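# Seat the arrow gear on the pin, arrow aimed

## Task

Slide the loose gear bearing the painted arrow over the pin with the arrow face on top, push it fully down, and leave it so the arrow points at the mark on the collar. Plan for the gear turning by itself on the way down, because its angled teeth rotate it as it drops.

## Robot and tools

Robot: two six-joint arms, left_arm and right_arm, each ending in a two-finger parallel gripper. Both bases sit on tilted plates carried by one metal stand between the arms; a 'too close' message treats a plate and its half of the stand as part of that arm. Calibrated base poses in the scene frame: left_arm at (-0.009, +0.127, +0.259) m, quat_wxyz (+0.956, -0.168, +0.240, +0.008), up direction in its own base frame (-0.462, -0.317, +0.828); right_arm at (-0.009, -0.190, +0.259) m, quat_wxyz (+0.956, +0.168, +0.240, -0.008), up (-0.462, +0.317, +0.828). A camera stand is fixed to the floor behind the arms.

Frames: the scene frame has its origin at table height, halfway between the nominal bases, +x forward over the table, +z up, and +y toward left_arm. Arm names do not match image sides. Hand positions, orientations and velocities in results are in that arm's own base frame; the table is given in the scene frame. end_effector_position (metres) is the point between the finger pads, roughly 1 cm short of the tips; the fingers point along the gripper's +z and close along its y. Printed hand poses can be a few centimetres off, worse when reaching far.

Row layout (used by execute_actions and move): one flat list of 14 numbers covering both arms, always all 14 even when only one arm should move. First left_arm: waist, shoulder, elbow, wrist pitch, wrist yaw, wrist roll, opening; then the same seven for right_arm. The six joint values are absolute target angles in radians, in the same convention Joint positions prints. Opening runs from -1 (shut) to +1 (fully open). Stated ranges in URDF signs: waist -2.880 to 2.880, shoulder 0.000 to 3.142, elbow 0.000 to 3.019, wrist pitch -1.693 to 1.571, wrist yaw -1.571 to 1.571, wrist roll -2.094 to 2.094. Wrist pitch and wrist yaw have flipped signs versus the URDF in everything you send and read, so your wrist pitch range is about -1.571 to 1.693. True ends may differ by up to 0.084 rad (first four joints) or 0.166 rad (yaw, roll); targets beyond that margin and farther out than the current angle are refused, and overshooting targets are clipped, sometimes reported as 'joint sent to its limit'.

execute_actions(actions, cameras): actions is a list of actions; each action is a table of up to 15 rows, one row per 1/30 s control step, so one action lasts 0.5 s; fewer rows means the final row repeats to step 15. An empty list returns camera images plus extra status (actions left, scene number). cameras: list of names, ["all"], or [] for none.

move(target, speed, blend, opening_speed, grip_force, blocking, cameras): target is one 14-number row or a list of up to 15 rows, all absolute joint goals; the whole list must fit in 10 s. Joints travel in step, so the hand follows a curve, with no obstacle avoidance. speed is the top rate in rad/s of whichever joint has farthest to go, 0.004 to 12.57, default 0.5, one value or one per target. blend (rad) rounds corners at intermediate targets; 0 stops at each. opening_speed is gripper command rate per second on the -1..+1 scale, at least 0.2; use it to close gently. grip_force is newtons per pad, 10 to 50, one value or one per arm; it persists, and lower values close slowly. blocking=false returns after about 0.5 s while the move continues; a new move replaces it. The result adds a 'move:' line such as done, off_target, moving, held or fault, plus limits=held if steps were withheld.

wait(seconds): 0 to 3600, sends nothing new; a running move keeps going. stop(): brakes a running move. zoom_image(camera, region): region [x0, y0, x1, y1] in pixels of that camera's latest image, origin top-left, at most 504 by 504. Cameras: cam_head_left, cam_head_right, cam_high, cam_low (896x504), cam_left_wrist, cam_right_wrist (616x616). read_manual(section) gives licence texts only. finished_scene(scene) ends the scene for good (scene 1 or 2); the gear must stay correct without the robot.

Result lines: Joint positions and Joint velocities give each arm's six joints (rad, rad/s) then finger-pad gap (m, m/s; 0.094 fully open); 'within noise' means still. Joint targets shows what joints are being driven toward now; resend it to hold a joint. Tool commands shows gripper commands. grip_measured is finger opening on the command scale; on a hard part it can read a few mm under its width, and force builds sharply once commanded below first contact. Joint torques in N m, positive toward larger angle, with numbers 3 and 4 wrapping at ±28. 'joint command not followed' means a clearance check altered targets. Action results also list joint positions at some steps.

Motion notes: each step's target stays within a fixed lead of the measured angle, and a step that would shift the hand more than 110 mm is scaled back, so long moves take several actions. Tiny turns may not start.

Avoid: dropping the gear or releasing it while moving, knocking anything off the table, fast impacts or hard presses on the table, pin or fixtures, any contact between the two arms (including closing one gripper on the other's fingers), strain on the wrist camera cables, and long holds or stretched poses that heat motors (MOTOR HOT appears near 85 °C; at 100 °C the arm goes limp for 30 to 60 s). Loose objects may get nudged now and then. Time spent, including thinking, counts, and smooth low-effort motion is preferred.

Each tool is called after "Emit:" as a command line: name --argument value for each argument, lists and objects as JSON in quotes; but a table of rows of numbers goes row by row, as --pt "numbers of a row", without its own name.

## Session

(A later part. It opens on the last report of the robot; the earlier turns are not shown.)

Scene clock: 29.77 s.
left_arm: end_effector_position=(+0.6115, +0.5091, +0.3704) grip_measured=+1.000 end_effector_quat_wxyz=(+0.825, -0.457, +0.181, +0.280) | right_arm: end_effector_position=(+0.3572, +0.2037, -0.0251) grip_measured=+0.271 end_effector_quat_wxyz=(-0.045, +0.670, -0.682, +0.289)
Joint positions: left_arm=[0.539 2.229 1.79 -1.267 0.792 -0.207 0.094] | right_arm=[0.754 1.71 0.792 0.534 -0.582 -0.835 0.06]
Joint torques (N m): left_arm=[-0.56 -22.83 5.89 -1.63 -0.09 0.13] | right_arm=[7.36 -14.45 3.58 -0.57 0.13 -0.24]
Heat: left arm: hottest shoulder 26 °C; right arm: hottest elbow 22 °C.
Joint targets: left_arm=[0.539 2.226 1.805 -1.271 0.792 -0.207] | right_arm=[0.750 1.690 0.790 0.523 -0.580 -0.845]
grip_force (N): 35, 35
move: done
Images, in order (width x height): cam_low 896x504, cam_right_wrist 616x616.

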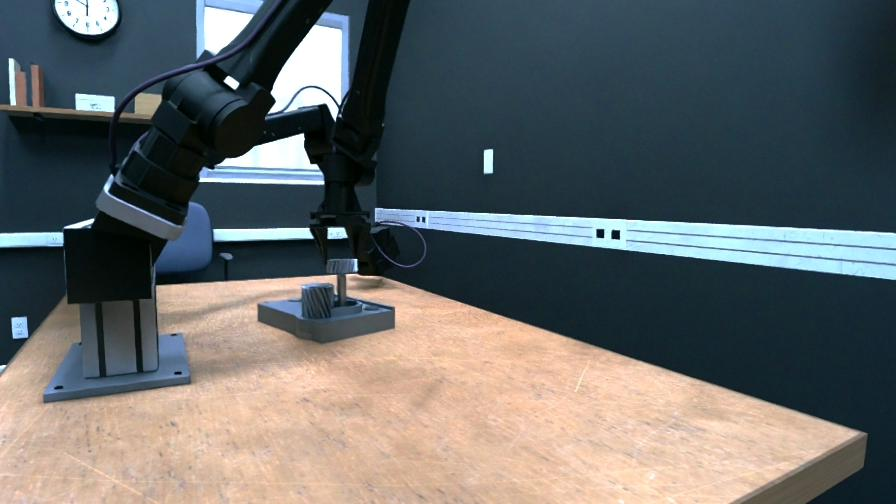

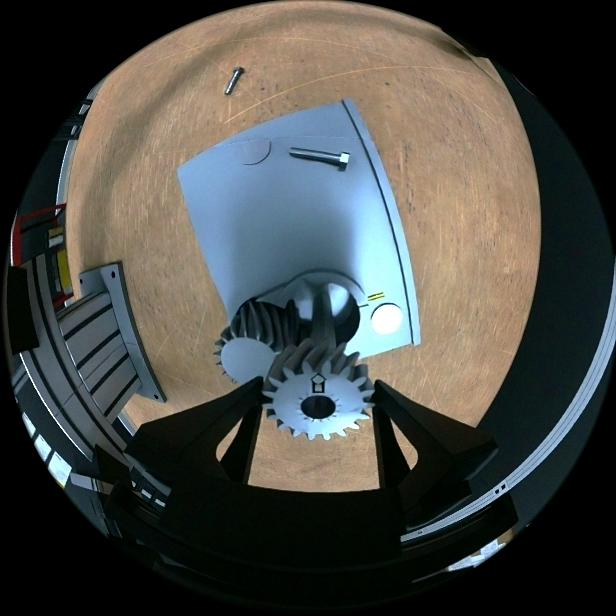

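Emit:
move --target '[0.539,2.226,1.805,-1.271,0.792,-0.207,1.0,0.731,1.739,0.790,0.472,-0.576,-0.870,0.08]' --speed 0.12 --cameras '["all"]'

Emit:
zoom_image --camera "cam_low" --region '[295, 240, 385, 330]'

Emit:
zoom_image --camera "cam_right_wrist" --region '[240, 250, 420, 430]'

Scene clock: 32.23 s.
left_arm: end_effector_position=(+0.6115, +0.5091, +0.3704) grip_measured=+1.000 end_effector_quat_wxyz=(+0.825, -0.457, +0.181, +0.280) | right_arm: end_effector_position=(+0.3652, +0.2049, -0.0278) grip_measured=+0.271 end_effector_quat_wxyz=(-0.056, +0.672, -0.680, +0.288)
Joint positions: left_arm=[0.539 2.229 1.79 -1.267 0.792 -0.207 0.094] | right_arm=[0.742 1.72 0.792 0.491 -0.578 -0.861 0.06]
Joint torques (N m): left_arm=[-0.44 -22.89 5.86 -1.65 -0.09 0.11] | right_arm=[6.83 -11.05 3.52 -0.96 0.12 -0.21]
Heat: left arm: hottest shoulder 27 °C; right arm: hottest elbow 22 °C.
Joint targets: left_arm=[0.539 2.226 1.805 -1.271 0.792 -0.207] | right_arm=[0.731 1.739 0.790 0.472 -0.576 -0.870]
grip_force (N): 35, 35
move: done

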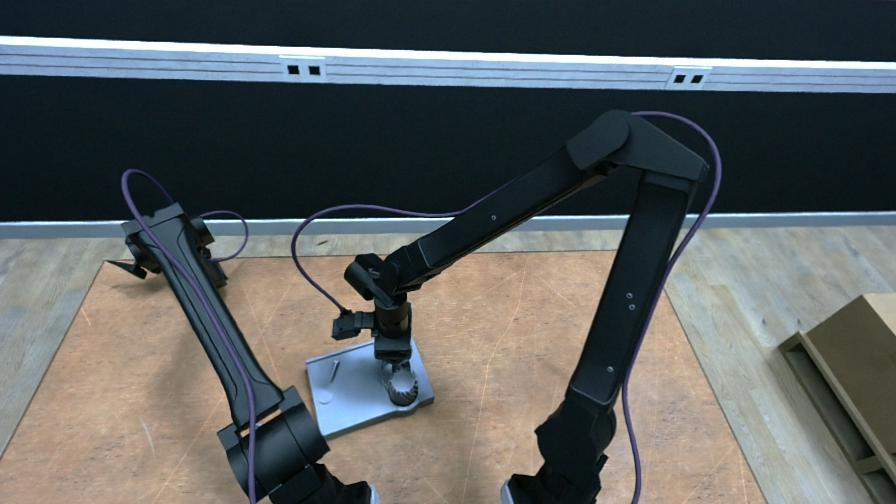

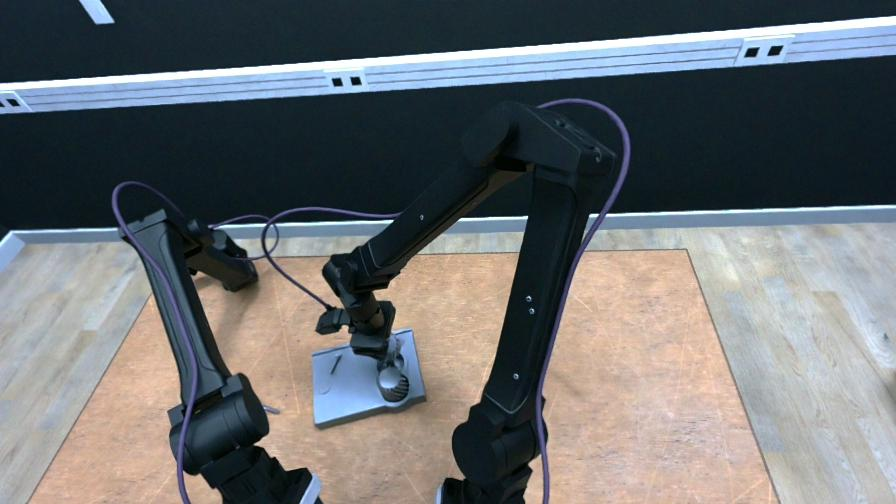

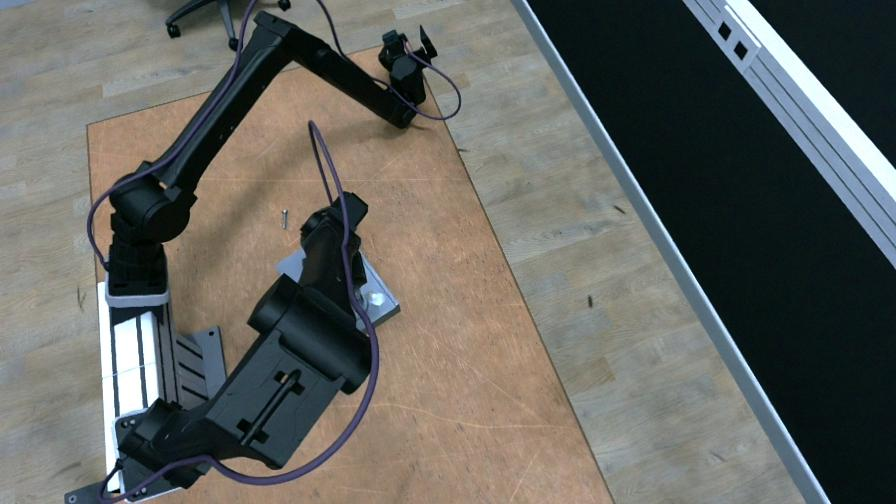

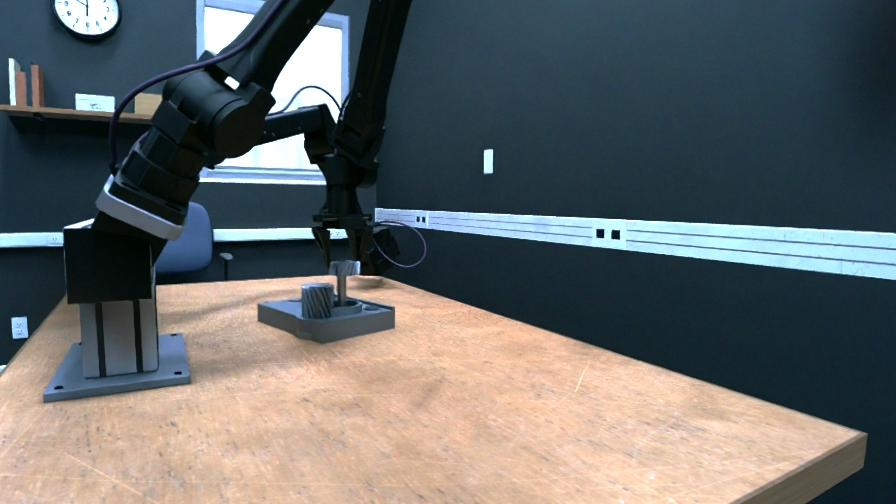

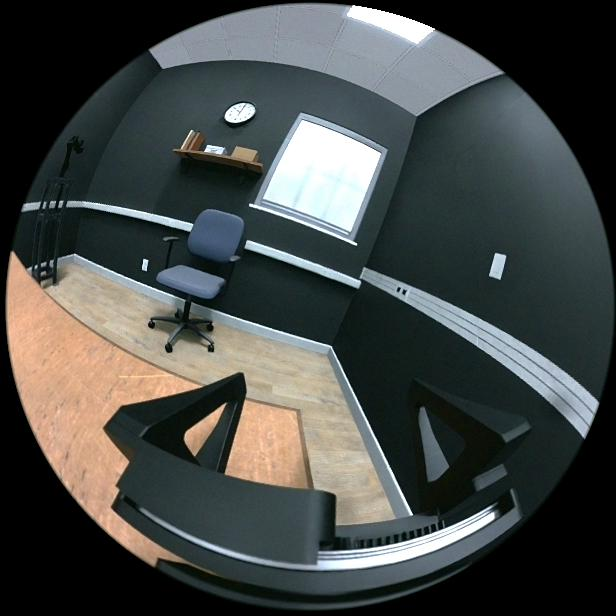

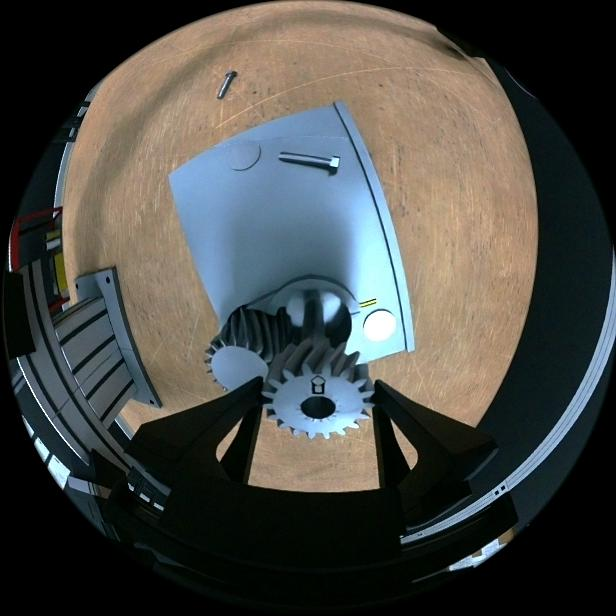

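Scaled by 5.600 from the camera's image (finer frame: 1280x720).

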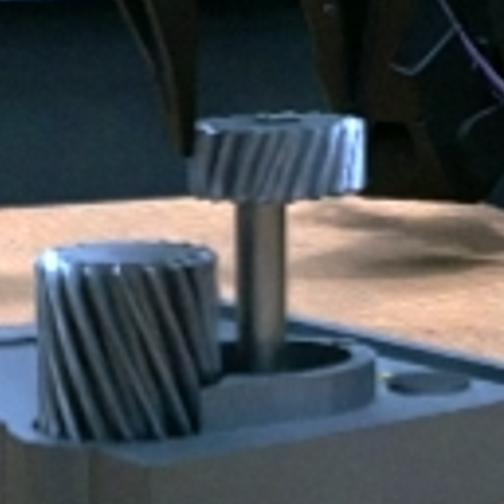

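Scaled by 2.800 from the camera's image (finer frame: 880x880).

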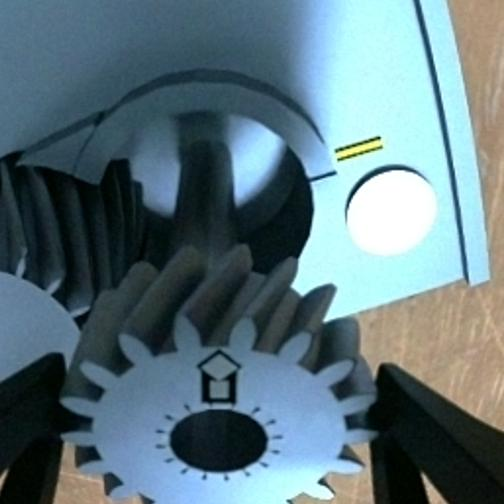

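Emit:
move --target '[0.539,2.226,1.805,-1.271,0.792,-0.207,1.0,0.781,1.672,0.800,0.560,-0.583,-0.827,0.08]' --speed 0.15 --cameras '["cam_low","cam_right_wrist"]'

Emit:
zoom_image --camera "cam_low" --region '[310, 245, 370, 305]'

Emit:
zoom_image --camera "cam_right_wrist" --region '[240, 250, 420, 430]'

Scene clock: 35.00 s.
left_arm: end_effector_position=(+0.6115, +0.5091, +0.3704) grip_measured=+1.000 end_effector_quat_wxyz=(+0.825, -0.457, +0.181, +0.280) | right_arm: end_effector_position=(+0.3545, +0.2078, -0.0175) grip_measured=+0.271 end_effector_quat_wxyz=(-0.049, +0.675, -0.678, +0.287)
Joint positions: left_arm=[0.539 2.229 1.79 -1.267 0.792 -0.207 0.094] | right_arm=[0.765 1.688 0.792 0.55 -0.579 -0.839 0.06]
Joint torques (N m): left_arm=[-0.56 -23 5.86 -1.63 -0.09 0.11] | right_arm=[9.11 -13.86 4.57 0.24 -0.08 0.02]
Heat: left arm: hottest shoulder 27 °C; right arm: hottest elbow 22 °C.
Joint targets: left_arm=[0.539 2.226 1.805 -1.271 0.792 -0.207] | right_arm=[0.781 1.672 0.800 0.560 -0.583 -0.827]
grip_force (N): 35, 35
move: done

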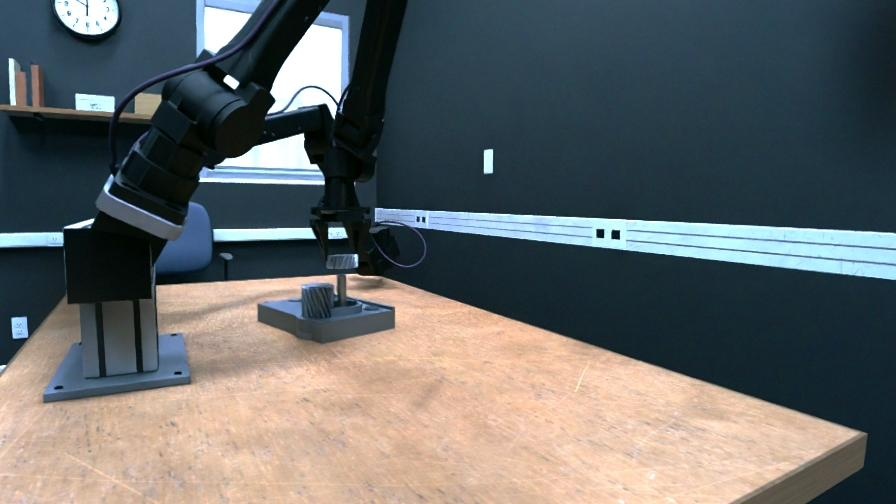

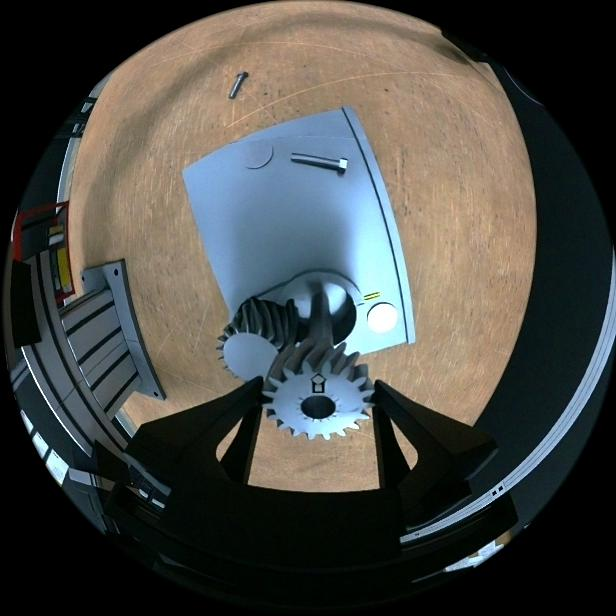

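Scaled by 8.400 from the camera's image (finer frame: 1280x720).

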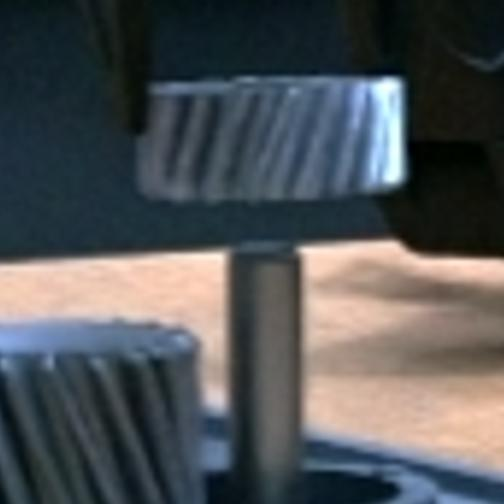

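Scaled by 2.800 from the camera's image (finer frame: 880x880).

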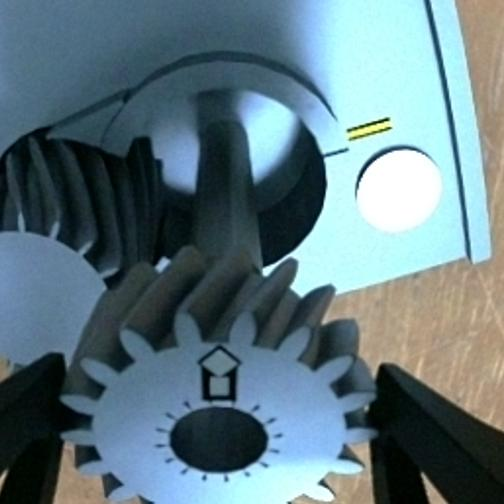

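Emit:
move --target '[0.539,2.226,1.805,-1.271,0.792,-0.207,1.0,0.752,1.724,0.822,0.502,-0.583,-0.850,0.08]' --speed 0.1 --cameras '["cam_low","cam_right_wrist","cam_head_right"]'

Scene clock: 36.93 s.
left_arm: end_effector_position=(+0.6115, +0.5091, +0.3704) grip_measured=+1.000 end_effector_quat_wxyz=(+0.825, -0.457, +0.181, +0.280) | right_arm: end_effector_position=(+0.3581, +0.2063, -0.0305) grip_measured=+0.271 end_effector_quat_wxyz=(-0.048, +0.673, -0.680, +0.288)
Joint positions: left_arm=[0.539 2.229 1.79 -1.267 0.792 -0.207 0.094] | right_arm=[0.757 1.725 0.792 0.513 -0.58 -0.841 0.06]
Joint torques (N m): left_arm=[-0.5 -22.83 5.89 -1.62 -0.1 0.11] | right_arm=[7.41 -12.86 5.9 -0.59 -0.08 -0.22]
Heat: left arm: hottest shoulder 27 °C; right arm: hottest elbow 22 °C.
Joint targets: left_arm=[0.539 2.226 1.805 -1.271 0.792 -0.207] | right_arm=[0.752 1.724 0.822 0.502 -0.583 -0.850]
grip_force (N): 35, 35
move: done
Images, in order (width x height): cam_head_right 896x504, cam_low 896x504, cam_right_wrist 616x616.

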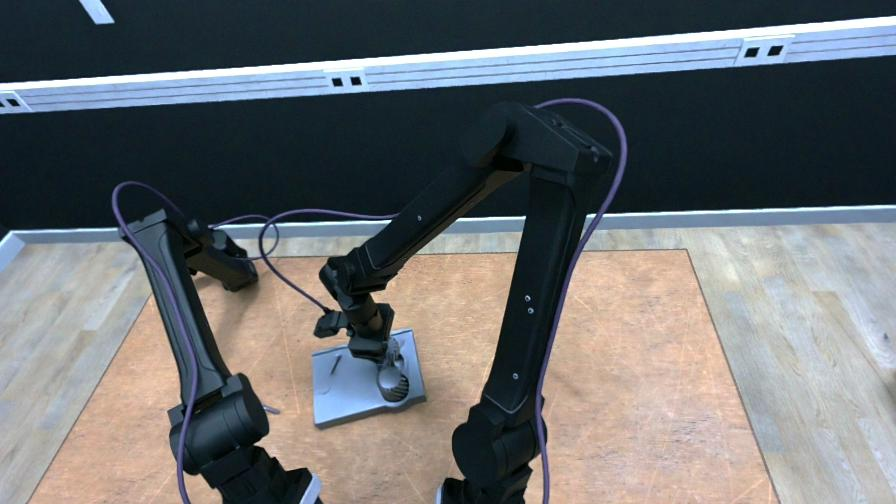

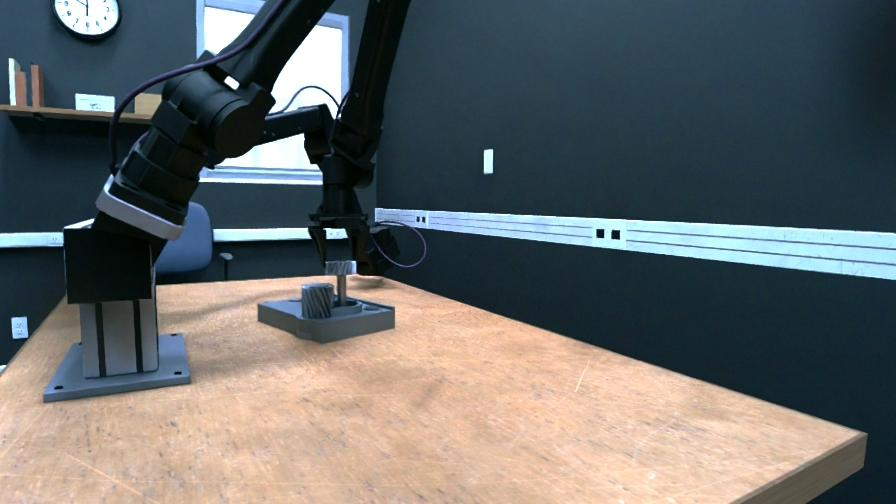

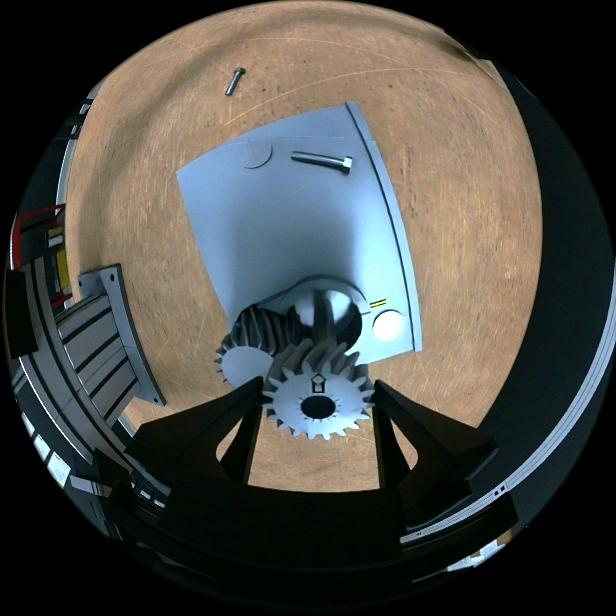

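Emit:
zoom_image --camera "cam_low" --region '[310, 245, 370, 305]'

Emit:
zoom_image --camera "cam_right_wrist" --region '[210, 250, 430, 470]'

Scaled by 8.400 from the camera's image (finer frame: 1280x720).

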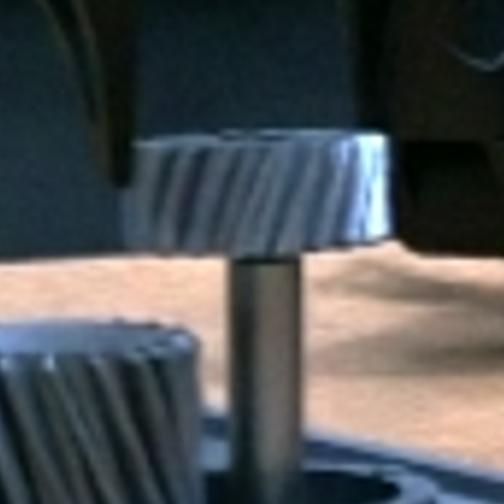

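Scaled by 2.291 from the camera's image (finer frame: 880x880).

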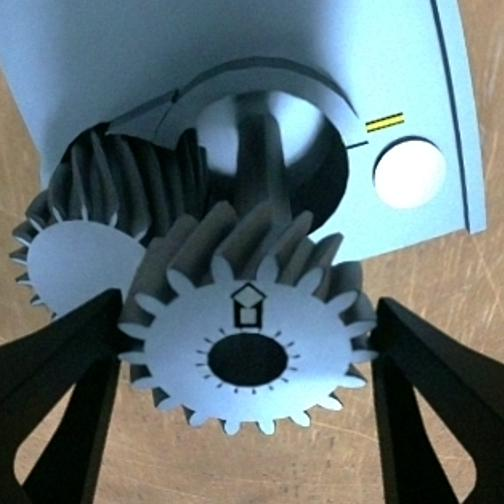

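Emit:
zoom_image --camera "cam_head_right" --region '[340, 320, 440, 420]'

Emit:
execute_actions --actions '[]' --cameras '["cam_high","cam_head_left"]'

Scaled by 5.040 from the camera's image (finer frame: 1280x720).

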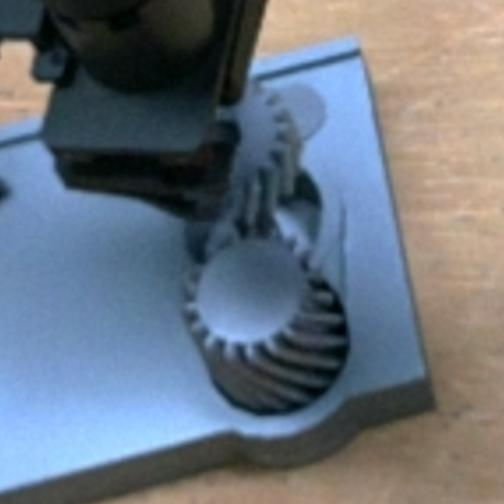

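Scene clock: 37.67 s.
left_arm: end_effector_position=(+0.6115, +0.5091, +0.3704) grip_measured=+1.000 end_effector_quat_wxyz=(+0.825, -0.457, +0.181, +0.280) | right_arm: end_effector_position=(+0.3581, +0.2063, -0.0305) grip_measured=+0.271 end_effector_quat_wxyz=(-0.048, +0.673, -0.680, +0.288)
Joint positions: left_arm=[0.539 2.229 1.79 -1.267 0.792 -0.207 0.094] | right_arm=[0.757 1.725 0.792 0.513 -0.58 -0.841 0.06]
Joint velocities: within noise
Joint torques (N m): left_arm=[-0.5 -22.83 5.86 -1.65 -0.1 0.12] | right_arm=[7.41 -12.92 5.93 -0.58 -0.07 -0.22]
Heat: left arm: hottest shoulder 27 °C; right arm: hottest elbow 22 °C.
Joint targets: left_arm=[0.539 2.226 1.805 -1.271 0.792 -0.207] | right_arm=[0.752 1.724 0.822 0.502 -0.583 -0.850]
Tool commands: left_gripper/opening=+1.0 right_gripper/opening=+0.08
grip_force (N): 35, 35
Images, in order (width x height): cam_head_left 896x504, cam_high 896x504.

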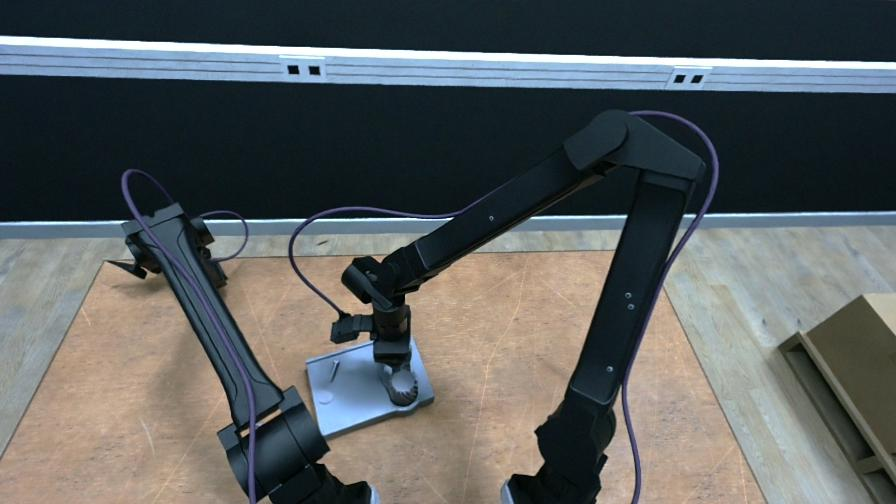

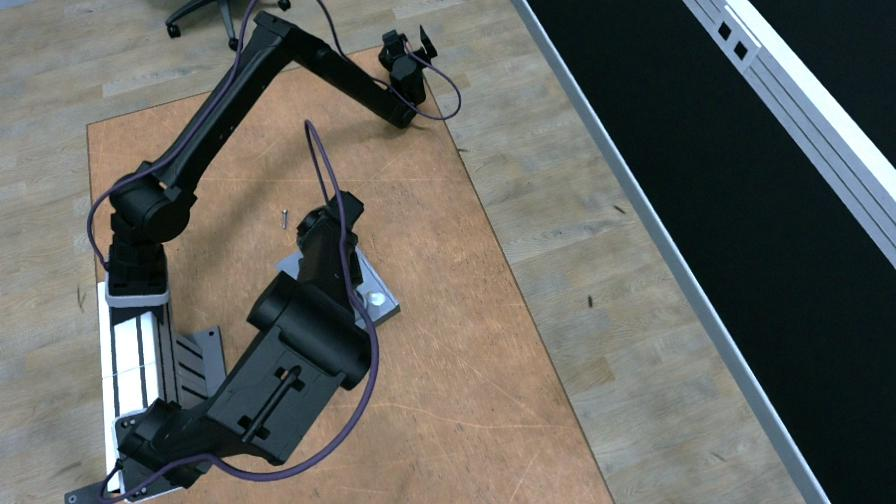

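Emit:
move --pt "0.539 2.226 1.805 -1.271 0.792 -0.207 1.0 0.783 1.676 0.815 0.562 -0.583 -0.820 0.08" --pt "0.539 2.226 1.805 -1.271 0.792 -0.207 1.0 0.705 1.619 0.735 0.505 -0.575 -0.897 0.08" --speed 0.15 --blend '[0.01,0]' --cameras '["cam_low","cam_right_wrist"]'

Scene clock: 39.93 s.
left_arm: end_effector_position=(+0.6115, +0.5091, +0.3704) grip_measured=+1.000 end_effector_quat_wxyz=(+0.825, -0.457, +0.181, +0.280) | right_arm: end_effector_position=(+0.3545, +0.1762, -0.0141) grip_measured=+0.271 end_effector_quat_wxyz=(-0.046, +0.668, -0.684, +0.289)
Joint positions: left_arm=[0.539 2.229 1.79 -1.267 0.792 -0.207 0.094] | right_arm=[0.705 1.639 0.734 0.516 -0.578 -0.887 0.06]
Joint torques (N m): left_arm=[-0.44 -22.89 5.89 -1.62 -0.08 0.11] | right_arm=[7.06 -13.8 3.71 -0.58 0.14 -0.22]
Heat: left arm: hottest shoulder 27 °C; right arm: hottest elbow 22 °C.
Joint targets: left_arm=[0.539 2.226 1.805 -1.271 0.792 -0.207] | right_arm=[0.705 1.619 0.735 0.505 -0.575 -0.897]
grip_force (N): 35, 35
move: done

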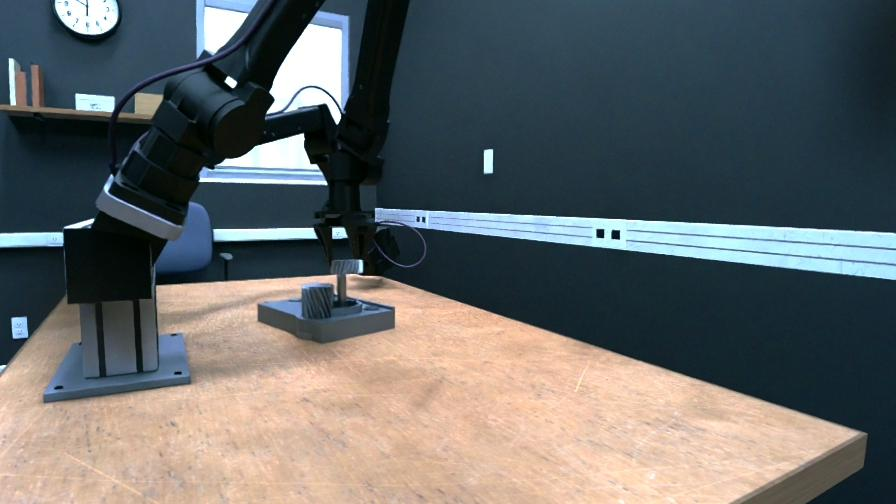

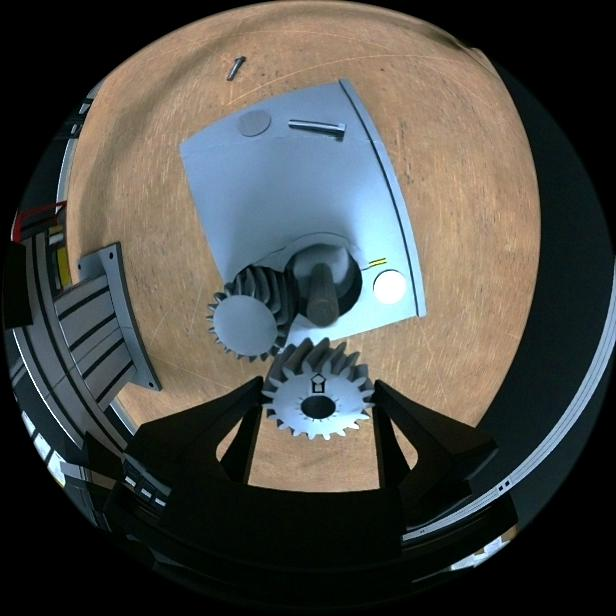

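Emit:
zoom_image --camera "cam_right_wrist" --region '[250, 230, 400, 450]'

Emit:
zoom_image --camera "cam_right_wrist" --region '[280, 250, 370, 340]'

Emit:
zoom_image --camera "cam_low" --region '[310, 245, 370, 305]'

Scaled by 2.291 from the camera's image (finer frame: 880x880).

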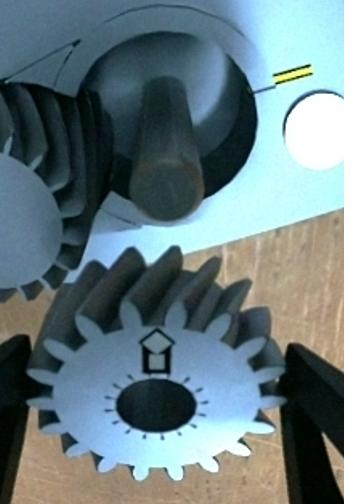

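Scaled by 5.600 from the camera's image (finer frame: 880x880).

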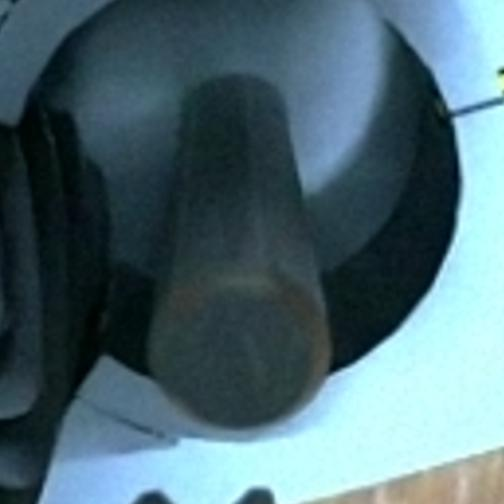

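Scaled by 8.400 from the camera's image (finer frame: 1280x720).

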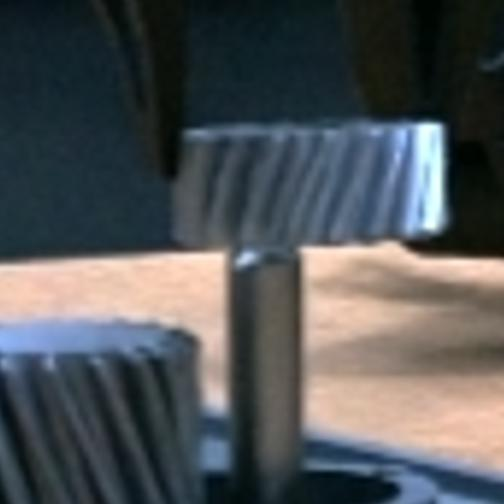

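Emit:
move --target '[0.539,2.226,1.805,-1.271,0.792,-0.207,1.0,0.764,1.697,0.801,0.469,-0.535,-0.855,0.08]' --speed 0.12 --cameras '["cam_low","cam_right_wrist"]'

Emit:
zoom_image --camera "cam_low" --region '[310, 245, 370, 305]'

Emit:
zoom_image --camera "cam_right_wrist" --region '[210, 250, 430, 470]'

Scene clock: 44.50 s.
left_arm: end_effector_position=(+0.6115, +0.5091, +0.3704) grip_measured=+1.000 end_effector_quat_wxyz=(+0.825, -0.457, +0.181, +0.280) | right_arm: end_effector_position=(+0.3558, +0.2080, -0.0286) grip_measured=+0.271 end_effector_quat_wxyz=(-0.063, +0.679, -0.680, +0.269)
Joint positions: left_arm=[0.539 2.229 1.79 -1.267 0.792 -0.207 0.094] | right_arm=[0.748 1.697 0.769 0.479 -0.538 -0.867 0.06]
Joint torques (N m): left_arm=[-0.44 -23 5.89 -1.63 -0.09 0.12] | right_arm=[9 -12.45 6.17 -0.61 0.18 0]
Heat: left arm: hottest shoulder 27 °C; right arm: hottest elbow 22 °C.
Joint targets: left_arm=[0.539 2.226 1.805 -1.271 0.792 -0.207] | right_arm=[0.764 1.697 0.801 0.469 -0.535 -0.855]
grip_force (N): 35, 35
move: done

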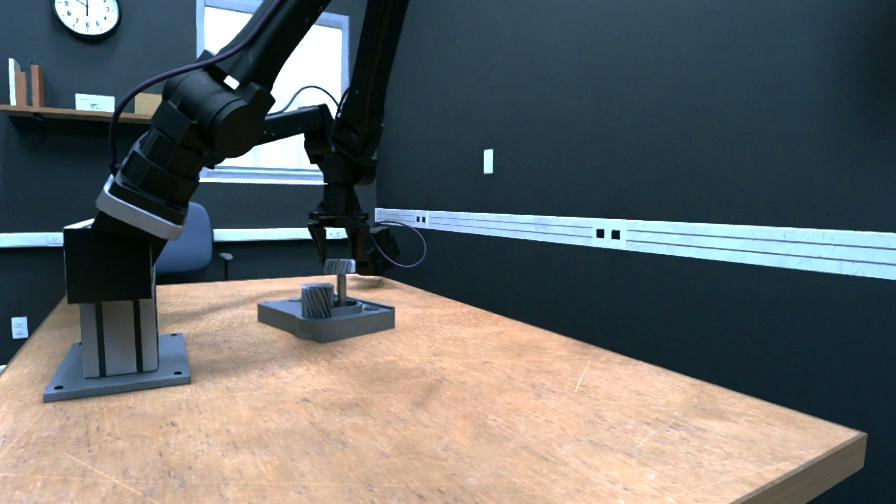

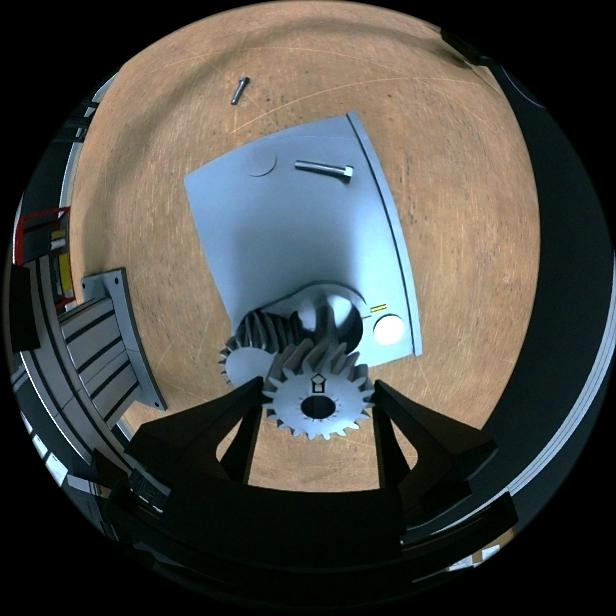

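Scaled by 8.400 from the camera's image (finer frame: 1280x720).

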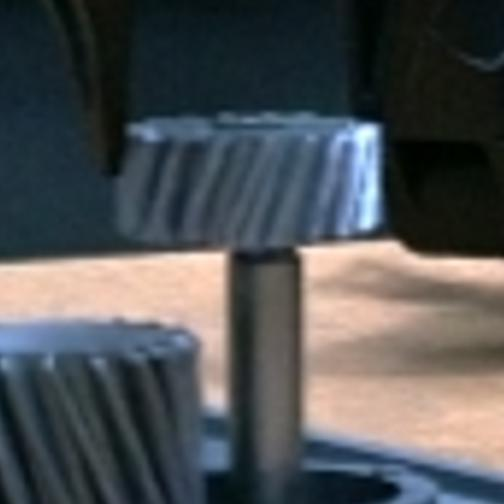

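Scaled by 2.291 from the camera's image (finer frame: 880x880).

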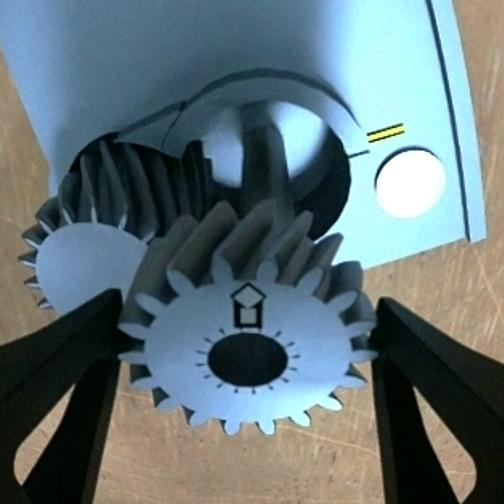

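Emit:
move --target '[0.539,2.226,1.805,-1.271,0.792,-0.207,1.0,0.764,1.697,0.808,0.457,-0.535,-0.859,0.08]' --speed 0.1 --cameras '["cam_low"]'

Emit:
zoom_image --camera "cam_low" --region '[310, 245, 370, 305]'

Scene clock: 45.63 s.
left_arm: end_effector_position=(+0.6115, +0.5091, +0.3704) grip_measured=+1.000 end_effector_quat_wxyz=(+0.825, -0.457, +0.181, +0.280) | right_arm: end_effector_position=(+0.3590, +0.2109, -0.0271) grip_measured=+0.271 end_effector_quat_wxyz=(-0.070, +0.677, -0.681, +0.269)
Joint positions: left_arm=[0.539 2.229 1.79 -1.267 0.792 -0.207 0.094] | right_arm=[0.748 1.697 0.773 0.469 -0.538 -0.866 0.06]
Joint torques (N m): left_arm=[-0.67 -22.89 5.85 -1.62 -0.09 0.11] | right_arm=[9.11 -12.51 6.41 -0.72 0.18 -0.04]
Heat: left arm: hottest shoulder 28 °C; right arm: hottest elbow 22 °C.
Joint targets: left_arm=[0.539 2.226 1.805 -1.271 0.792 -0.207] | right_arm=[0.764 1.697 0.808 0.457 -0.535 -0.859]
grip_force (N): 35, 35
move: done

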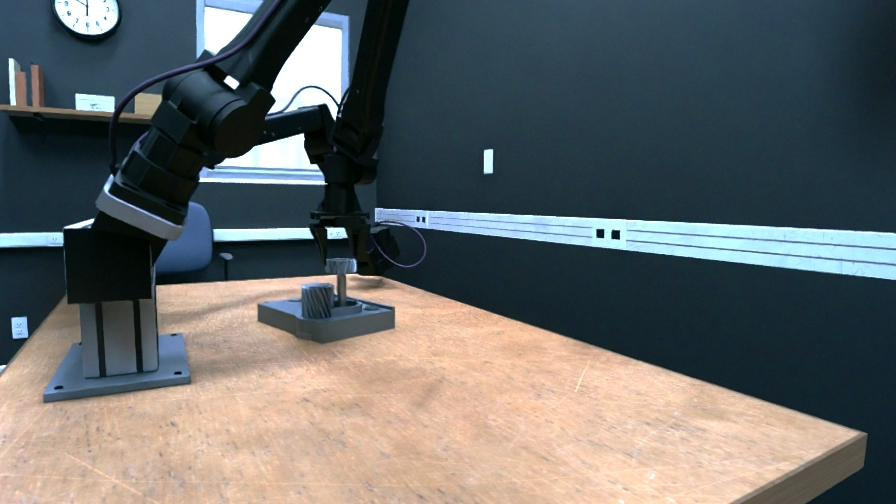

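Scaled by 8.400 from the camera's image (finer frame: 1280x720).

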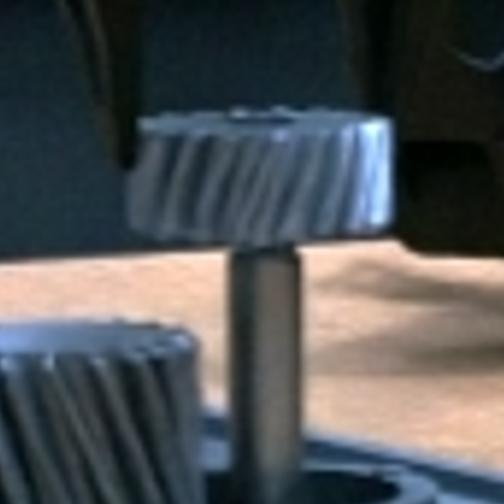

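Emit:
move --pt "0.539 2.226 1.805 -1.271 0.792 -0.207 1.0 0.776 1.662 0.808 0.512 -0.535 -0.839 0.08" --pt "0.539 2.226 1.805 -1.271 0.792 -0.207 1.0 0.730 1.711 0.806 0.450 -0.535 -0.881 0.08" --speed '[0.15,0.1]' --cameras '["cam_low"]'

Emit:
zoom_image --camera "cam_low" --region '[310, 245, 370, 305]'

Scene clock: 48.07 s.
left_arm: end_effector_position=(+0.6115, +0.5091, +0.3704) grip_measured=+1.000 end_effector_quat_wxyz=(+0.825, -0.457, +0.181, +0.280) | right_arm: end_effector_position=(+0.3619, +0.2081, -0.0298) grip_measured=+0.271 end_effector_quat_wxyz=(-0.068, +0.676, -0.683, +0.269)
Joint positions: left_arm=[0.539 2.229 1.79 -1.267 0.792 -0.207 0.094] | right_arm=[0.738 1.706 0.776 0.463 -0.537 -0.871 0.06]
Joint torques (N m): left_arm=[-0.5 -22.95 5.85 -1.61 -0.1 0.12] | right_arm=[7 -12.28 5.96 -0.7 0.14 -0.21]
Heat: left arm: hottest shoulder 28 °C; right arm: hottest elbow 22 °C.
Joint targets: left_arm=[0.539 2.226 1.805 -1.271 0.792 -0.207] | right_arm=[0.730 1.711 0.806 0.450 -0.535 -0.881]
grip_force (N): 35, 35
move: done

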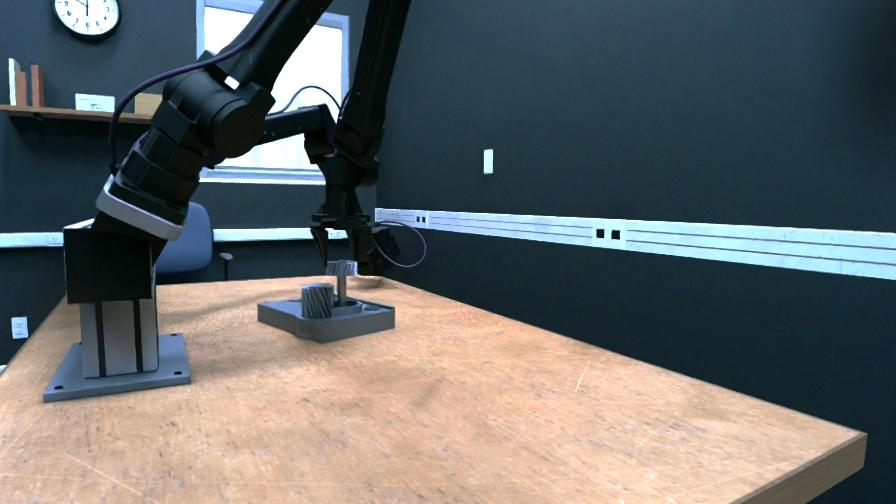

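Scaled by 8.400 from the camera's image (finer frame: 1280x720).

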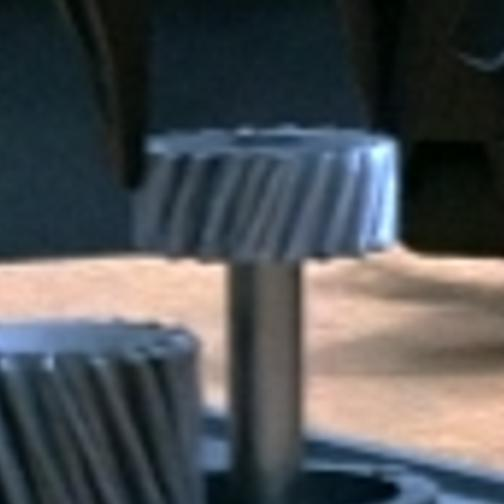

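Emit:
move --pt "0.539 2.226 1.805 -1.271 0.792 -0.207 1.0 0.776 1.665 0.813 0.522 -0.535 -0.834 0.08" --pt "0.539 2.226 1.805 -1.271 0.792 -0.207 1.0 0.727 1.724 0.811 0.437 -0.535 -0.886 0.08" --speed '[0.15,0.08]' --cameras '["cam_low"]'

Emit:
zoom_image --camera "cam_low" --region '[310, 245, 370, 305]'

Scene clock: 51.17 s.
left_arm: end_effector_position=(+0.6115, +0.5091, +0.3704) grip_measured=+1.000 end_effector_quat_wxyz=(+0.825, -0.457, +0.181, +0.280) | right_arm: end_effector_position=(+0.3645, +0.2087, -0.0347) grip_measured=+0.271 end_effector_quat_wxyz=(-0.068, +0.676, -0.683, +0.269)
Joint positions: left_arm=[0.539 2.229 1.79 -1.267 0.792 -0.207 0.094] | right_arm=[0.734 1.723 0.779 0.446 -0.536 -0.876 0.06]
Joint torques (N m): left_arm=[-0.56 -22.95 5.87 -1.62 -0.09 0.12] | right_arm=[7.12 -12.69 6.04 -0.61 0.12 -0.21]
Heat: left arm: hottest shoulder 28 °C; right arm: hottest elbow 22 °C.
Joint targets: left_arm=[0.539 2.226 1.805 -1.271 0.792 -0.207] | right_arm=[0.727 1.724 0.811 0.437 -0.535 -0.886]
grip_force (N): 35, 35
move: done

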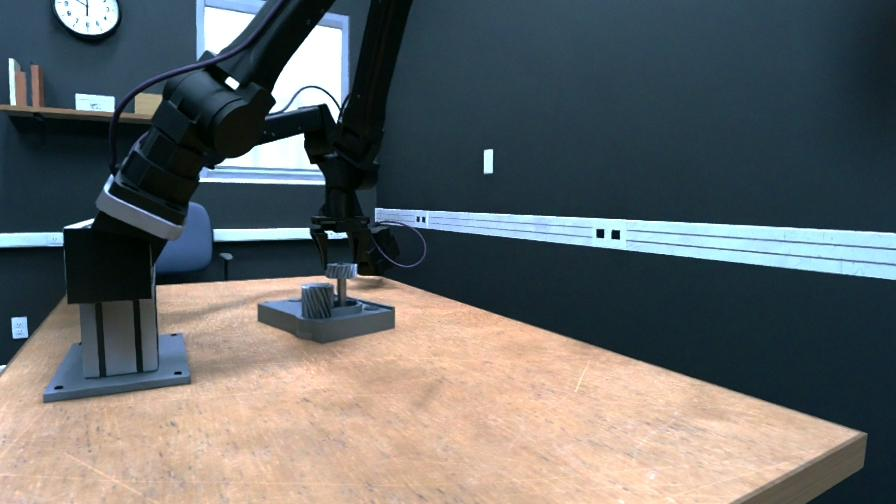

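Scaled by 8.400 from the camera's image (finer frame: 1280x720).

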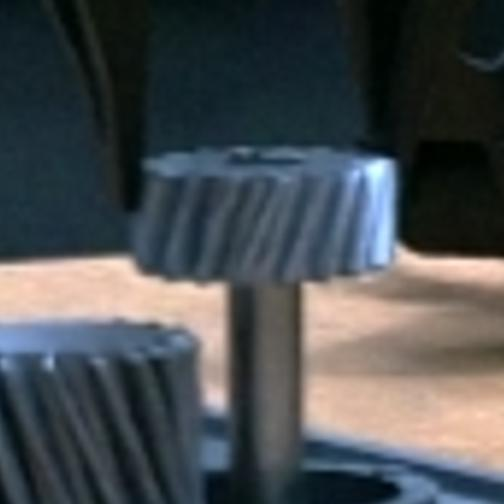

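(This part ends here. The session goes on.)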